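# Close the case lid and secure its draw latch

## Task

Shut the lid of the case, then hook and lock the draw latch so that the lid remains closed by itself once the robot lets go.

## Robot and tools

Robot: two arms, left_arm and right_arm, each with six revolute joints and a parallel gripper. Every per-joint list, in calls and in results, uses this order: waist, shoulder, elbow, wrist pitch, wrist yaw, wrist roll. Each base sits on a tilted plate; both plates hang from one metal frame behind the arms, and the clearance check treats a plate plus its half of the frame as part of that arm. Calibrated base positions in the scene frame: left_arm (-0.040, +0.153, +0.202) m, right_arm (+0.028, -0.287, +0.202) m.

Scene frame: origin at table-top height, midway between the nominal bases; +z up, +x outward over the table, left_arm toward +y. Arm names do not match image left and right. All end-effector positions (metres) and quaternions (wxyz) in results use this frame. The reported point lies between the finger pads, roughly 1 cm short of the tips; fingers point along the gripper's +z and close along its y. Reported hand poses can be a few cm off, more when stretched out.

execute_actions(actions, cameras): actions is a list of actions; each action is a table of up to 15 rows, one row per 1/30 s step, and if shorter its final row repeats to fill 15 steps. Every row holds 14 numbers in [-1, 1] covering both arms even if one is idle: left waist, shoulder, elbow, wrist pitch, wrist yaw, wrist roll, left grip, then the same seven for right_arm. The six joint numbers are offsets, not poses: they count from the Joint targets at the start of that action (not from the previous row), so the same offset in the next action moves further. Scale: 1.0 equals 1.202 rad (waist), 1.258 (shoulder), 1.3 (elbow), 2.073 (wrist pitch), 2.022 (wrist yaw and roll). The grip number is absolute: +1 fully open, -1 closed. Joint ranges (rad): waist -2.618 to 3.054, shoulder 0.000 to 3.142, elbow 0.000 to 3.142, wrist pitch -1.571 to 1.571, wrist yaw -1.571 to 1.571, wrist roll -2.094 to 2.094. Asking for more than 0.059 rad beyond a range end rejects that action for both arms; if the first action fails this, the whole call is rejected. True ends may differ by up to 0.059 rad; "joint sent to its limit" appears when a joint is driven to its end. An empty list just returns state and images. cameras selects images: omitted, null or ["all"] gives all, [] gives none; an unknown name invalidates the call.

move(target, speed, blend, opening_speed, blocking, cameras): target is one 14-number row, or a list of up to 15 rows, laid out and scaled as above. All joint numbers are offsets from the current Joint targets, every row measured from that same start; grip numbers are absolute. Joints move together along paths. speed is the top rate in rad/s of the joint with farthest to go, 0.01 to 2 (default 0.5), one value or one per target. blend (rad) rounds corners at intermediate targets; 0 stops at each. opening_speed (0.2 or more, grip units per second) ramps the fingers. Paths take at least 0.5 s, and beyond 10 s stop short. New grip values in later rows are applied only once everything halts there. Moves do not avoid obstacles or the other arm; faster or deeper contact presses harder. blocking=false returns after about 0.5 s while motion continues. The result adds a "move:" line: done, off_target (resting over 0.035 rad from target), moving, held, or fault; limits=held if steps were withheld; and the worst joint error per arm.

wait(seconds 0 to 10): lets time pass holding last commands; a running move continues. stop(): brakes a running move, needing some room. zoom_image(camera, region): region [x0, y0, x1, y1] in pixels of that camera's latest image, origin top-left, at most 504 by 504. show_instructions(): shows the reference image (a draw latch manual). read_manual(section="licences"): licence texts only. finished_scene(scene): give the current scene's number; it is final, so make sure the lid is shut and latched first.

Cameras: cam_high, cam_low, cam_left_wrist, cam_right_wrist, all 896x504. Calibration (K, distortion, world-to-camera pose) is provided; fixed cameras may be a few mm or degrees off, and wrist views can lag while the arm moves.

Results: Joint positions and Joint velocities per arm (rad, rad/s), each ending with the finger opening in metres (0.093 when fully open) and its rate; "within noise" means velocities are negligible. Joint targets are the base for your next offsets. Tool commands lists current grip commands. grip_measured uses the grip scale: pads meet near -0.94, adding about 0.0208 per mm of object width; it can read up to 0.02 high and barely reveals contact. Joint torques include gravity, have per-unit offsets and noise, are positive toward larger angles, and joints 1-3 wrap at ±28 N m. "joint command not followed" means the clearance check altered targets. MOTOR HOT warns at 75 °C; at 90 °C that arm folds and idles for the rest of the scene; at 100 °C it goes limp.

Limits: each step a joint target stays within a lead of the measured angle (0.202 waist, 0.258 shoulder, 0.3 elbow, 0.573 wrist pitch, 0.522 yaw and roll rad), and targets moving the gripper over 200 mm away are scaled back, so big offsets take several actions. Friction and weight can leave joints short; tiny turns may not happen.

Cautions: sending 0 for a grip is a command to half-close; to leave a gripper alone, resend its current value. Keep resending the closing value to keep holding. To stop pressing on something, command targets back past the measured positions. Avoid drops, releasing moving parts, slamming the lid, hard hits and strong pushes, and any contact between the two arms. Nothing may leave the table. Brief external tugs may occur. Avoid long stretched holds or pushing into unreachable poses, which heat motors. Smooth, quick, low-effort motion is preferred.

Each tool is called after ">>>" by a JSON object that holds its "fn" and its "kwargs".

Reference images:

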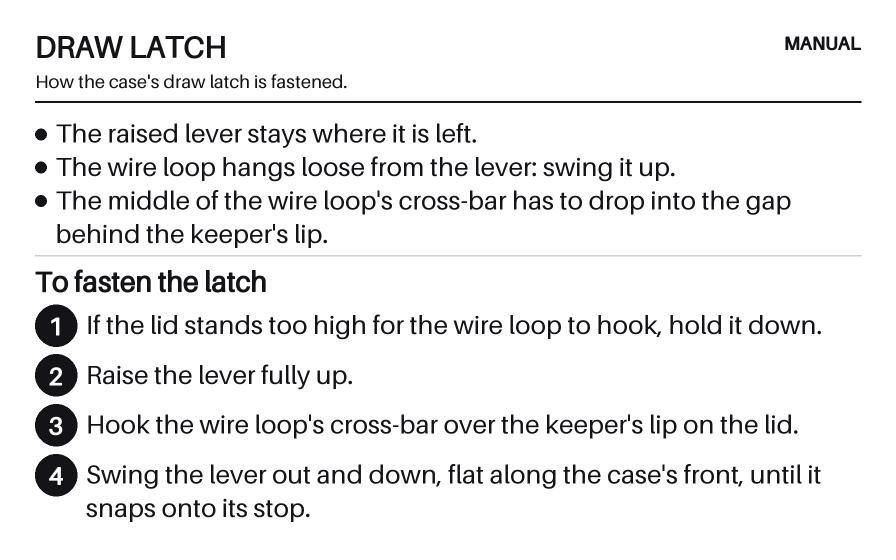

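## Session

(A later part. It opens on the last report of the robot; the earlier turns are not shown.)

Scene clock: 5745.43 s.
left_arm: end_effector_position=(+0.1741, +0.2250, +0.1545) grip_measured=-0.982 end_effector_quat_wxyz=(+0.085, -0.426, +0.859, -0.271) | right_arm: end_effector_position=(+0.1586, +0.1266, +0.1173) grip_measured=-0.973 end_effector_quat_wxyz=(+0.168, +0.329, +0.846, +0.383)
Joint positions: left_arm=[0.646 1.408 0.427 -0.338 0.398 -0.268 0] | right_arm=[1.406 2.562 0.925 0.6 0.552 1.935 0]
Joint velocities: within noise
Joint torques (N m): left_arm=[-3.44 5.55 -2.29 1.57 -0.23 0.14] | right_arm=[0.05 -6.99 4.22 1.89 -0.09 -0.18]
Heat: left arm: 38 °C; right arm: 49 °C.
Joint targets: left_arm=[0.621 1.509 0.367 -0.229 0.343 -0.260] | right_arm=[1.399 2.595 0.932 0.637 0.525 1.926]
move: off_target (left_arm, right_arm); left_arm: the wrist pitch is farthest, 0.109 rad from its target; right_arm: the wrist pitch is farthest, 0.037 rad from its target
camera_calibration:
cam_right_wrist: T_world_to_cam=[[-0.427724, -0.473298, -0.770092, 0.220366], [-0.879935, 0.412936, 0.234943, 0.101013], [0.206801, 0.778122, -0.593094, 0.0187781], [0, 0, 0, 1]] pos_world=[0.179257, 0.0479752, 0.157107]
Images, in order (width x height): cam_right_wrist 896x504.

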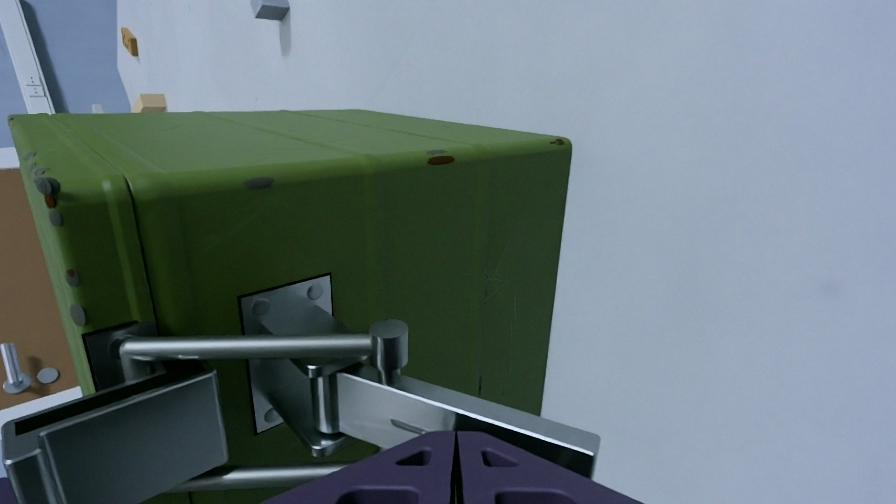

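>>> {"fn": "move", "kwargs": {"target": [0,0,0,0,0,0,-1,0.0175,0.1232,-0.0492,0.2031,0.0386,-0.0440,-1], "speed": 0.1, "cameras": ["cam_right_wrist"]}}

>>> {"fn": "zoom_image", "kwargs": {"camera": "cam_right_wrist", "region": [60, 240, 480, 504]}}

Scene clock: 5755.57 s.
left_arm: end_effector_position=(+0.1741, +0.2250, +0.1545) grip_measured=-0.982 end_effector_quat_wxyz=(+0.085, -0.426, +0.859, -0.271) | right_arm: end_effector_position=(+0.1589, +0.1262, +0.1115) grip_measured=-0.973 end_effector_quat_wxyz=(+0.197, +0.318, +0.799, +0.472)
Joint positions: left_arm=[0.646 1.408 0.427 -0.338 0.398 -0.268 0] | right_arm=[1.432 2.723 0.853 1.058 0.632 1.846 0]
Joint velocities: within noise
Joint torques (N m): left_arm=[-3.41 5.57 -2.28 1.58 -0.22 0.14] | right_arm=[-0.38 -7.61 3.74 1.77 -0.16 -0.16]
Heat: left arm: 38 °C; right arm: 48 °C.
Joint targets: left_arm=[0.621 1.509 0.367 -0.229 0.343 -0.260] | right_arm=[1.420 2.750 0.868 1.058 0.603 1.837]
move: off_target (left_arm); left_arm: the wrist pitch is farthest, 0.109 rad from its target
camera_calibration:
cam_right_wrist: T_world_to_cam=[[-0.320453, -0.335468, -0.885873, 0.19432], [-0.905591, 0.382827, 0.182615, 0.116495], [0.277875, 0.860758, -0.426475, -0.0247402], [0, 0, 0, 1]] pos_world=[0.174642, 0.041886, 0.140318]
Images, in order (width x height): cam_right_wrist 896x504.

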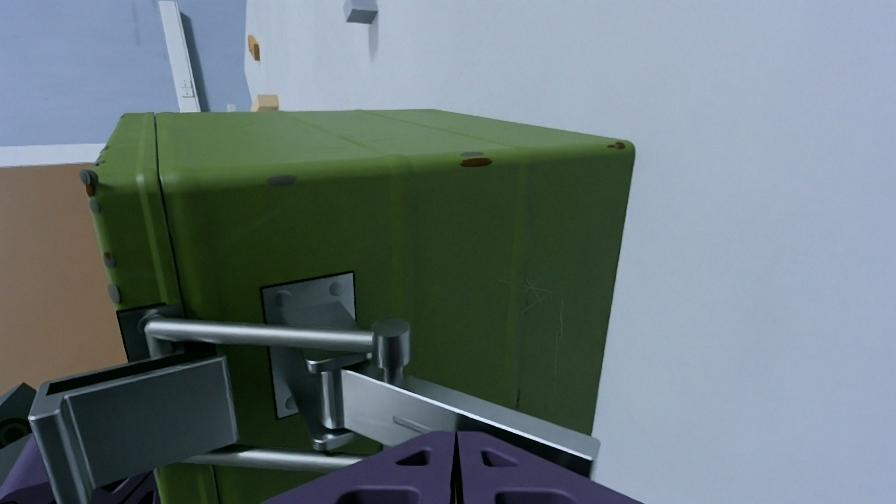

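Scaled by 1.200 from the camera's 896x504 image, which has a finer 1280x720 frame.

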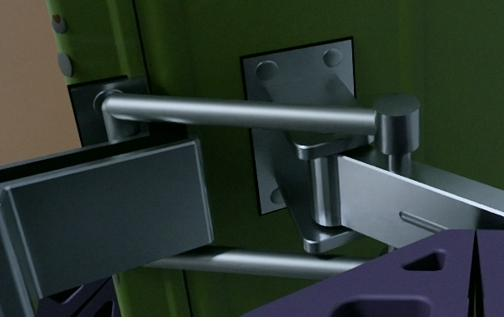

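>>> {"fn": "move", "kwargs": {"target": [0,0,0,0,0,0,-1,-0.01,0.1208,0.0477,0.1365,0.0138,-0.0475,-1], "speed": 0.1, "cameras": ["cam_right_wrist"]}}

>>> {"fn": "zoom_image", "kwargs": {"camera": "cam_right_wrist", "region": [60, 240, 640, 504]}}

Scene clock: 5781.07 s.
left_arm: end_effector_position=(+0.1751, +0.2246, +0.1543) grip_measured=-0.982 end_effector_quat_wxyz=(+0.086, -0.426, +0.858, -0.274) | right_arm: end_effector_position=(+0.1651, +0.1345, +0.0997) grip_measured=-0.973 end_effector_quat_wxyz=(+0.213, +0.305, +0.768, +0.521)
Joint positions: left_arm=[0.646 1.412 0.427 -0.333 0.404 -0.268 0] | right_arm=[1.42 2.89 0.906 1.329 0.644 1.749 0]
Joint velocities: within noise
Joint torques (N m): left_arm=[-3.43 5.2 -2.29 1.52 -0.29 0.14] | right_arm=[-0.38 -9.18 3.89 1.97 -0.07 -0.16]
Heat: left arm: 38 °C; right arm: 48 °C.
Joint targets: left_arm=[0.621 1.509 0.367 -0.229 0.343 -0.260] | right_arm=[1.408 2.902 0.930 1.341 0.631 1.741]
move: off_target (left_arm); left_arm: the wrist pitch is farthest, 0.104 rad from its target
camera_calibration:
cam_right_wrist: T_world_to_cam=[[-0.244476, -0.252912, -0.936091, 0.169966], [-0.921097, 0.362242, 0.14269, 0.130384], [0.303004, 0.897115, -0.321516, -0.0580992], [0, 0, 0, 1]] pos_world=[0.179253, 0.0478777, 0.12182]
Images, in order (width x height): cam_right_wrist 896x504.

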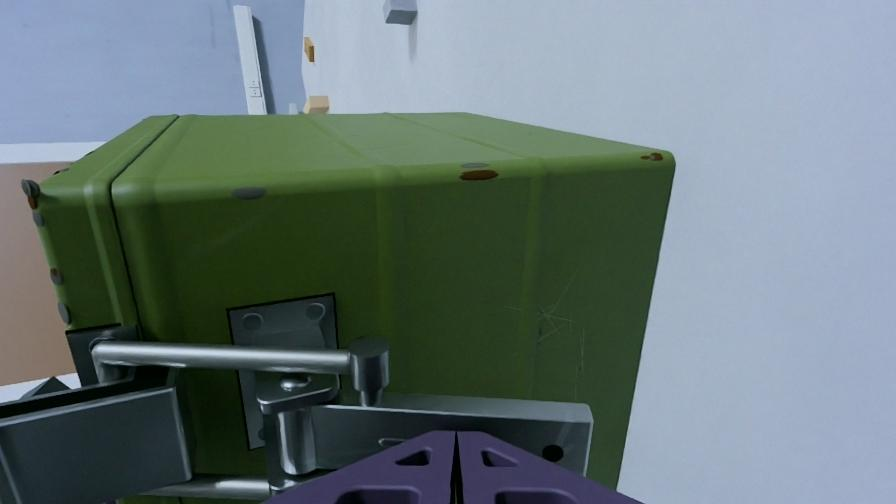

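Region (60, 240, 640, 504) is 580x264 pixels. A region can be at most 504 by 504 pixels.

>>> {"fn": "move", "kwargs": {"target": [0,0,0,0,0,0,-1,-0.0191,0.0358,0.0308,0.0236,-0.0079,-0.0183,-1], "speed": 0.06, "cameras": ["cam_right_wrist"]}}

>>> {"fn": "zoom_image", "kwargs": {"camera": "cam_right_wrist", "region": [160, 240, 640, 504]}}

Scene clock: 5793.23 s.
left_arm: end_effector_position=(+0.1754, +0.2245, +0.1544) grip_measured=-0.982 end_effector_quat_wxyz=(+0.087, -0.425, +0.858, -0.274) | right_arm: end_effector_position=(+0.1750, +0.1425, +0.0968) grip_measured=-0.973 end_effector_quat_wxyz=(+0.218, +0.304, +0.759, +0.532)
Joint positions: left_arm=[0.646 1.413 0.427 -0.331 0.405 -0.268 0] | right_arm=[1.393 2.933 0.956 1.37 0.631 1.713 0]
Joint velocities: within noise
Joint torques (N m): left_arm=[-3.4 5.15 -2.29 1.5 -0.31 0.15] | right_arm=[0.01 -9.29 3.12 2.09 -0.09 -0.15]
Heat: left arm: 37 °C; right arm: 49 °C.
Joint targets: left_arm=[0.621 1.509 0.367 -0.229 0.343 -0.260] | right_arm=[1.385 2.947 0.970 1.390 0.615 1.704]
move: off_target (left_arm); left_arm: the wrist pitch is farthest, 0.102 rad from its target
camera_calibration:
cam_right_wrist: T_world_to_cam=[[-0.228345, -0.230275, -0.945956, 0.166675], [-0.921864, 0.363601, 0.134018, 0.13777], [0.31309, 0.902645, -0.295309, -0.0743256], [0, 0, 0, 1]] pos_world=[0.188335, 0.0553773, 0.117254]
Images, in order (width x height): cam_right_wrist 896x504.

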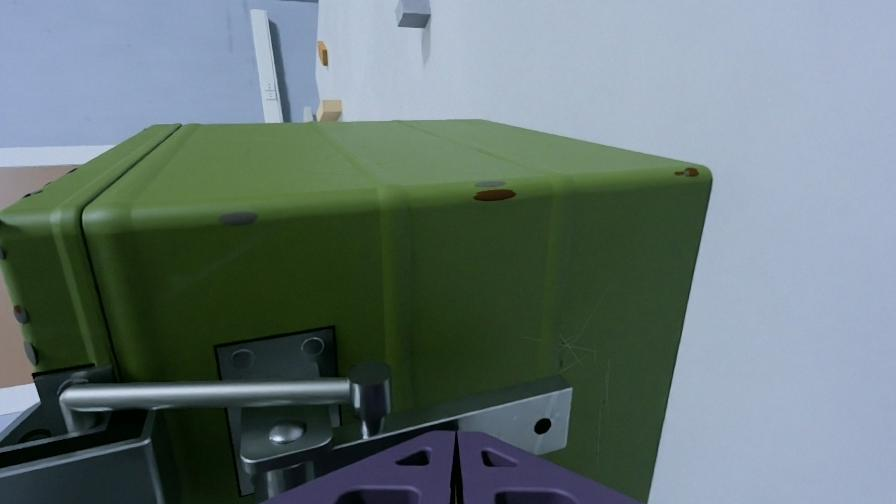

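Scaled by 1.050 from the camera's 896x504 image, which has a finer 1280x720 frame.

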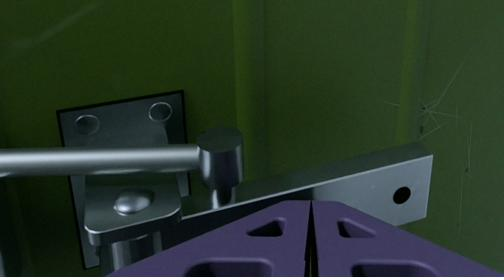

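>>> {"fn": "move", "kwargs": {"target": [0,0,0,0,0,0,-1,-0.01,0.018,0.0154,0.012,-0.004,-0.009,-1], "speed": 0.05, "cameras": ["cam_right_wrist"]}}

>>> {"fn": "zoom_image", "kwargs": {"camera": "cam_right_wrist", "region": [160, 240, 640, 504]}}

Scene clock: 5800.80 s.
left_arm: end_effector_position=(+0.1754, +0.2245, +0.1544) grip_measured=-0.982 end_effector_quat_wxyz=(+0.087, -0.425, +0.858, -0.274) | right_arm: end_effector_position=(+0.1753, +0.1426, +0.0952) grip_measured=-0.973 end_effector_quat_wxyz=(+0.219, +0.300, +0.757, +0.538)
Joint positions: left_arm=[0.646 1.413 0.427 -0.331 0.405 -0.268 0] | right_arm=[1.39 2.955 0.961 1.407 0.626 1.695 0]
Joint velocities: within noise
Joint torques (N m): left_arm=[-3.43 5.12 -2.32 1.5 -0.3 0.14] | right_arm=[-0.65 -8.95 4.23 1.98 -0.15 -0.18]
Heat: left arm: 37 °C; right arm: 48 °C.
Joint targets: left_arm=[0.621 1.509 0.367 -0.229 0.343 -0.260] | right_arm=[1.373 2.970 0.990 1.415 0.607 1.686]
move: off_target (left_arm); left_arm: the wrist pitch is farthest, 0.102 rad from its target
camera_calibration:
cam_right_wrist: T_world_to_cam=[[-0.215246, -0.222625, -0.950845, 0.162325], [-0.925682, 0.35669, 0.126037, 0.140731], [0.311098, 0.907309, -0.282856, -0.0765205], [0, 0, 0, 1]] pos_world=[0.189018, 0.055368, 0.114965]
Images, in order (width x height): cam_right_wrist 896x504.

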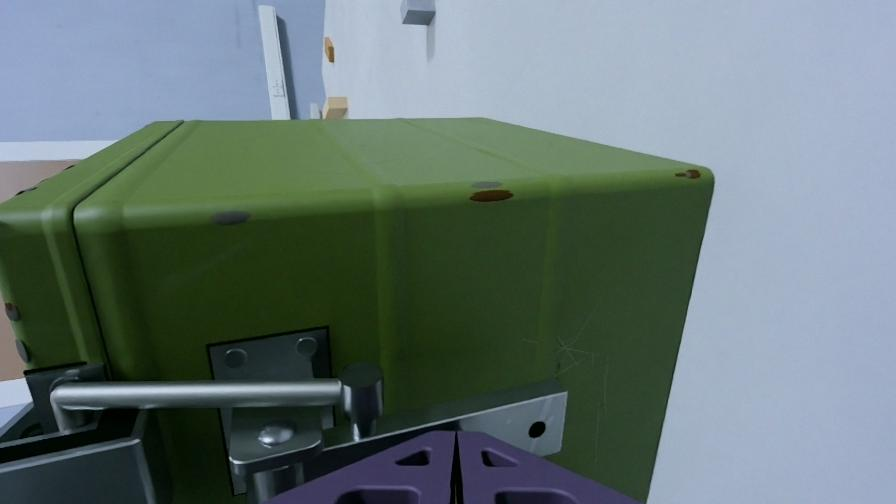

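Scaled by 1.050 from the camera's 896x504 image, which has a finer 1280x720 frame.

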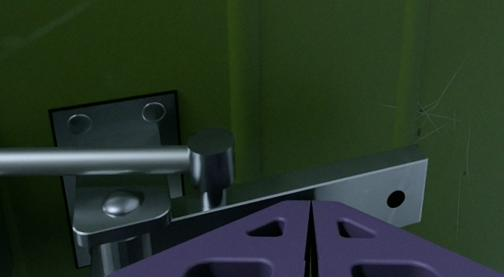

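>>> {"fn": "move", "kwargs": {"target": [[0,0,0,0,0,0,-1,0.0391,-0.1749,-0.0938,-0.1722,-0.002,0.0747,-1],[-0.0166,-0.1017,0.0485,-0.0468,-0.004,0,-1,0.0391,-0.1749,-0.0938,-0.1722,-0.002,0.0747,-1]], "speed": [0.3,0.1], "cameras": ["cam_right_wrist"]}}

>>> {"fn": "move", "kwargs": {"target": [-0.0325,-0.1121,0.053,-0.096,-0.006,0,-1,0,0,0,0,0,0,-1], "speed": 0.2, "cameras": ["cam_right_wrist","cam_left_wrist"]}}

Scene clock: 5812.57 s.
left_arm: end_effector_position=(+0.1792, +0.2281, +0.1583) grip_measured=-0.982 end_effector_quat_wxyz=(+0.101, -0.414, +0.868, -0.256) | right_arm: end_effector_position=(+0.1620, +0.1220, +0.0900) grip_measured=-0.973 end_effector_quat_wxyz=(+0.200, +0.313, +0.808, +0.456)
Joint positions: left_arm=[0.619 1.379 0.427 -0.327 0.368 -0.268 0] | right_arm=[1.413 2.786 0.875 1.071 0.617 1.828 0]
Joint velocities: within noise
Joint torques (N m): left_arm=[-2.74 -3.32 3.02 0.57 0.02 0.15] | right_arm=[1.37 -13.38 1.77 1.6 -0.02 0.05]
Heat: left arm: 36 °C; right arm: 48 °C.
Joint targets: left_arm=[0.601 1.381 0.430 -0.326 0.334 -0.260] | right_arm=[1.420 2.750 0.868 1.058 0.603 1.837]
move: off_target (right_arm); right_arm: the shoulder is farthest, 0.036 rad from its target
camera_calibration:
cam_right_wrist: T_world_to_cam=[[-0.321991, -0.370246, -0.871344, 0.178048], [-0.906907, 0.384789, 0.17163, 0.125844], [0.271738, 0.845491, -0.459677, -0.0252805], [0, 0, 0, 1]] pos_world=[0.178328, 0.0388727, 0.121922]
Images, in order (width x height): cam_right_wrist 896x504.

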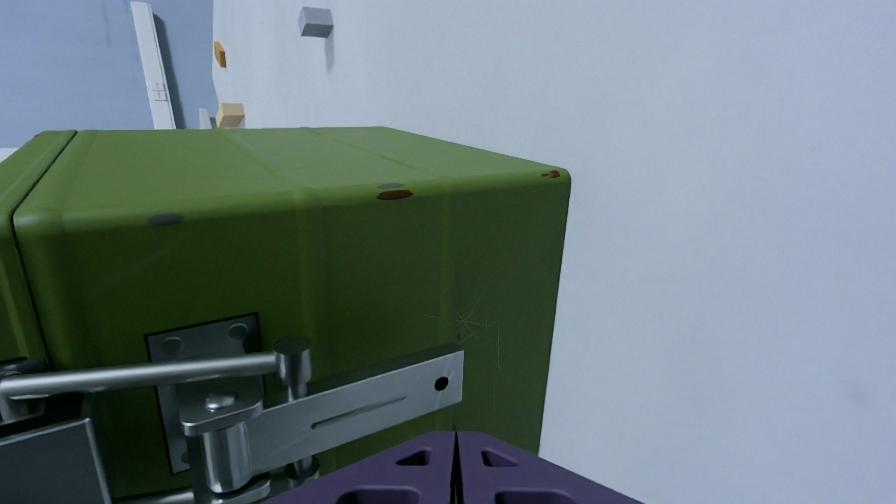

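Scene clock: 5814.20 s.
left_arm: end_effector_position=(+0.1732, +0.2230, +0.1839) grip_measured=-0.982 end_effector_quat_wxyz=(+0.089, -0.397, +0.879, -0.248) | right_arm: end_effector_position=(+0.1620, +0.1220, +0.0900) grip_measured=-0.973 end_effector_quat_wxyz=(+0.200, +0.313, +0.808, +0.456)
Joint positions: left_arm=[0.573 1.26 0.475 -0.512 0.337 -0.268 0] | right_arm=[1.413 2.786 0.875 1.071 0.617 1.828 0]
Joint velocities: within noise
Joint torques (N m): left_arm=[-1.89 -4.83 5.29 0.41 0.22 0.14] | right_arm=[1.14 -13.3 1.61 1.59 -0.01 0.02]
Heat: left arm: 36 °C; right arm: 48 °C.
Joint targets: left_arm=[0.562 1.240 0.499 -0.525 0.322 -0.260] | right_arm=[1.420 2.750 0.868 1.058 0.603 1.837]
move: off_target (right_arm); right_arm: the shoulder is farthest, 0.036 rad from its target
camera_calibration:
cam_left_wrist: T_world_to_cam=[[0.661769, -0.54442, 0.515431, -0.088134], [-0.748987, -0.510243, 0.422695, 0.20587], [0.0328715, -0.665777, -0.745426, 0.364592], [0, 0, 0, 1]] pos_world=[0.200534, 0.299799, 0.230183]
cam_right_wrist: T_world_to_cam=[[-0.321991, -0.370246, -0.871344, 0.178048], [-0.906907, 0.384789, 0.17163, 0.125844], [0.271738, 0.845491, -0.459677, -0.0252805], [0, 0, 0, 1]] pos_world=[0.178328, 0.0388727, 0.121922]
Images, in order (width x height): cam_left_wrist 896x504, cam_right_wrist 896x504.

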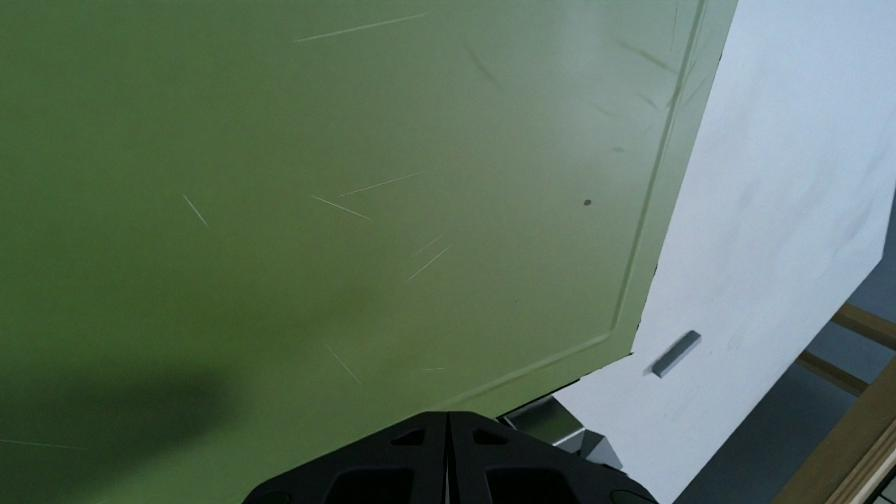

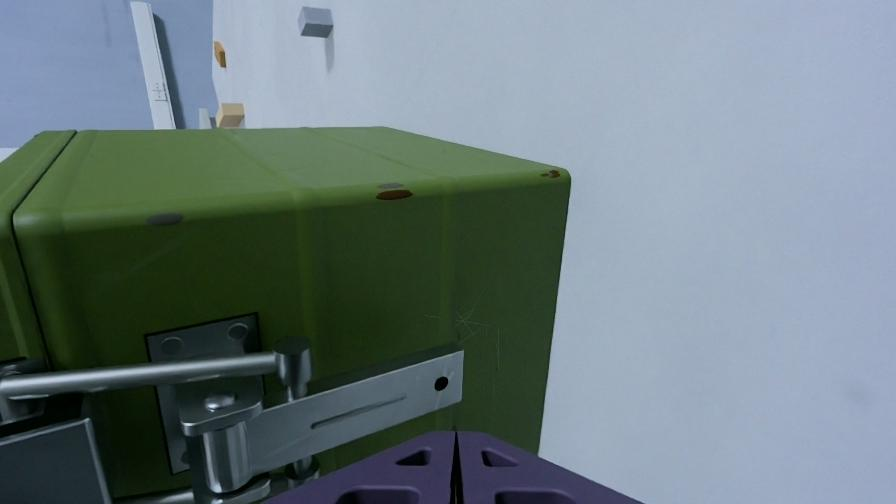

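>>> {"fn": "wait", "kwargs": {"seconds": 0.1}}

Scene clock: 5830.90 s.
left_arm: end_effector_position=(+0.1730, +0.2229, +0.1838) grip_measured=-0.982 end_effector_quat_wxyz=(+0.088, -0.397, +0.879, -0.248) | right_arm: end_effector_position=(+0.1620, +0.1220, +0.0900) grip_measured=-0.973 end_effector_quat_wxyz=(+0.200, +0.313, +0.808, +0.456)
Joint positions: left_arm=[0.573 1.26 0.475 -0.513 0.336 -0.268 0] | right_arm=[1.413 2.786 0.875 1.071 0.617 1.828 0]
Joint velocities: within noise
Joint torques (N m): left_arm=[-1.91 -4.81 5.31 0.42 0.22 0.14] | right_arm=[1.21 -13.44 1.61 1.63 -0.01 0.04]
Heat: left arm: 34 °C; right arm: 51 °C.
Joint targets: left_arm=[0.562 1.240 0.499 -0.525 0.322 -0.260] | right_arm=[1.420 2.750 0.868 1.058 0.603 1.837]
Tool commands: left_gripper/opening=-1.0 right_gripper/opening=-1.0
wait: 0.10 s; at rest from the start
camera_calibration:
cam_left_wrist: T_world_to_cam=[[0.662266, -0.544378, 0.514837, -0.087983], [-0.74859, -0.509978, 0.423716, 0.205341], [0.031894, -0.666014, -0.745257, 0.36468], [0, 0, 0, 1]] pos_world=[0.200353, 0.299705, 0.230071]
cam_right_wrist: T_world_to_cam=[[-0.321991, -0.370246, -0.871344, 0.178048], [-0.906907, 0.384789, 0.17163, 0.125844], [0.271738, 0.845491, -0.459677, -0.0252805], [0, 0, 0, 1]] pos_world=[0.178328, 0.0388727, 0.121922]

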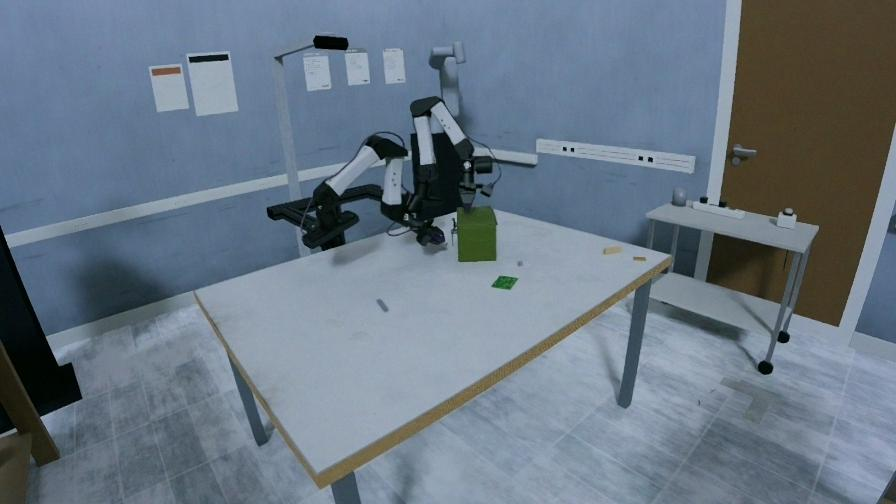

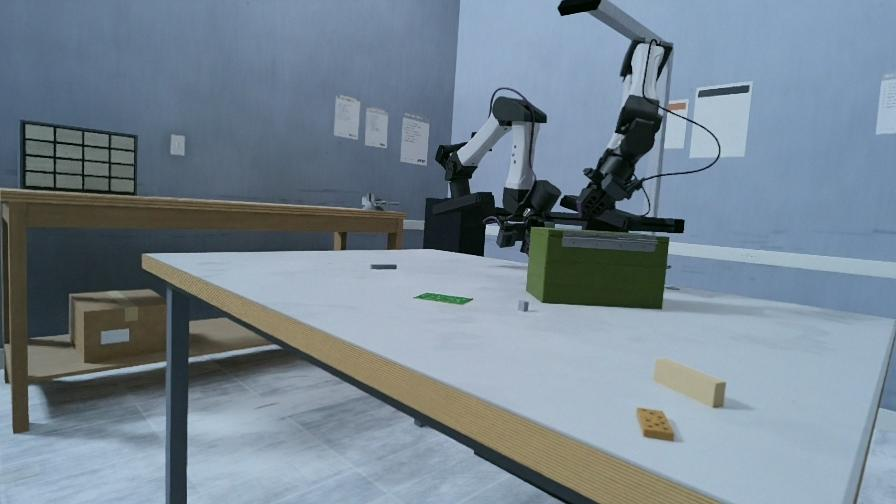

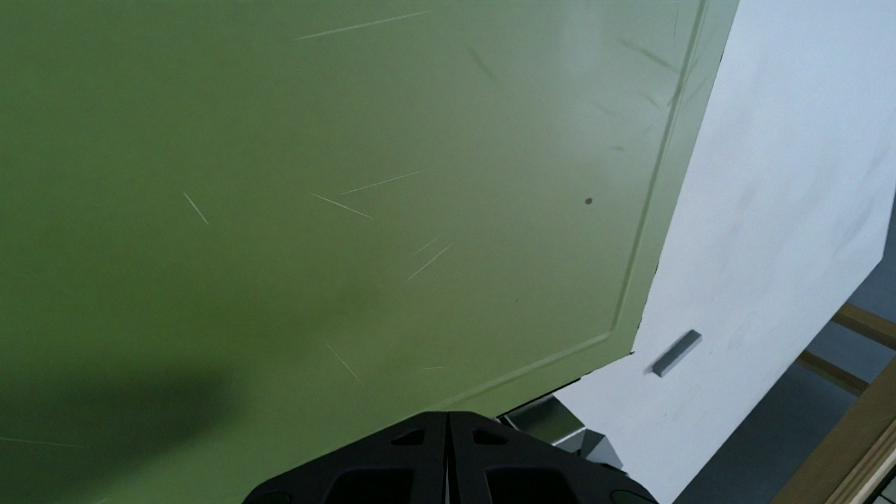

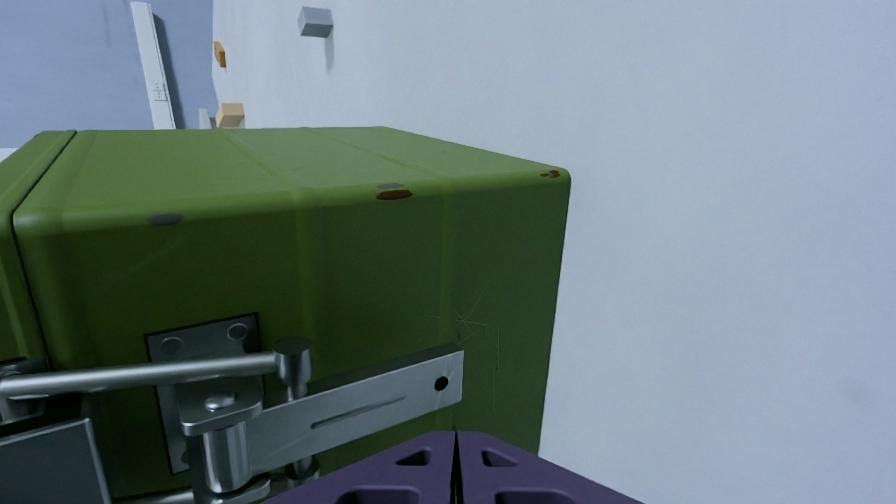

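>>> {"fn": "zoom_image", "kwargs": {"camera": "cam_right_wrist", "region": [0, 200, 500, 504]}}

Scaled by 1.008 from the camera's 896x504 image, which has a finer 1280x720 frame.

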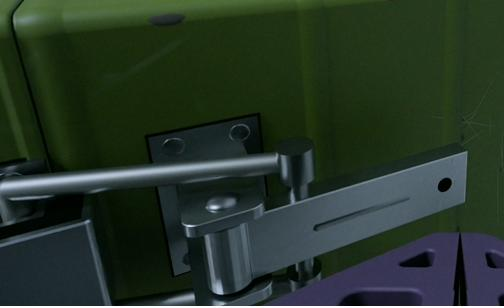

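>>> {"fn": "finished_scene", "kwargs": {"scene": 1}}

The scene is finished: the task was done.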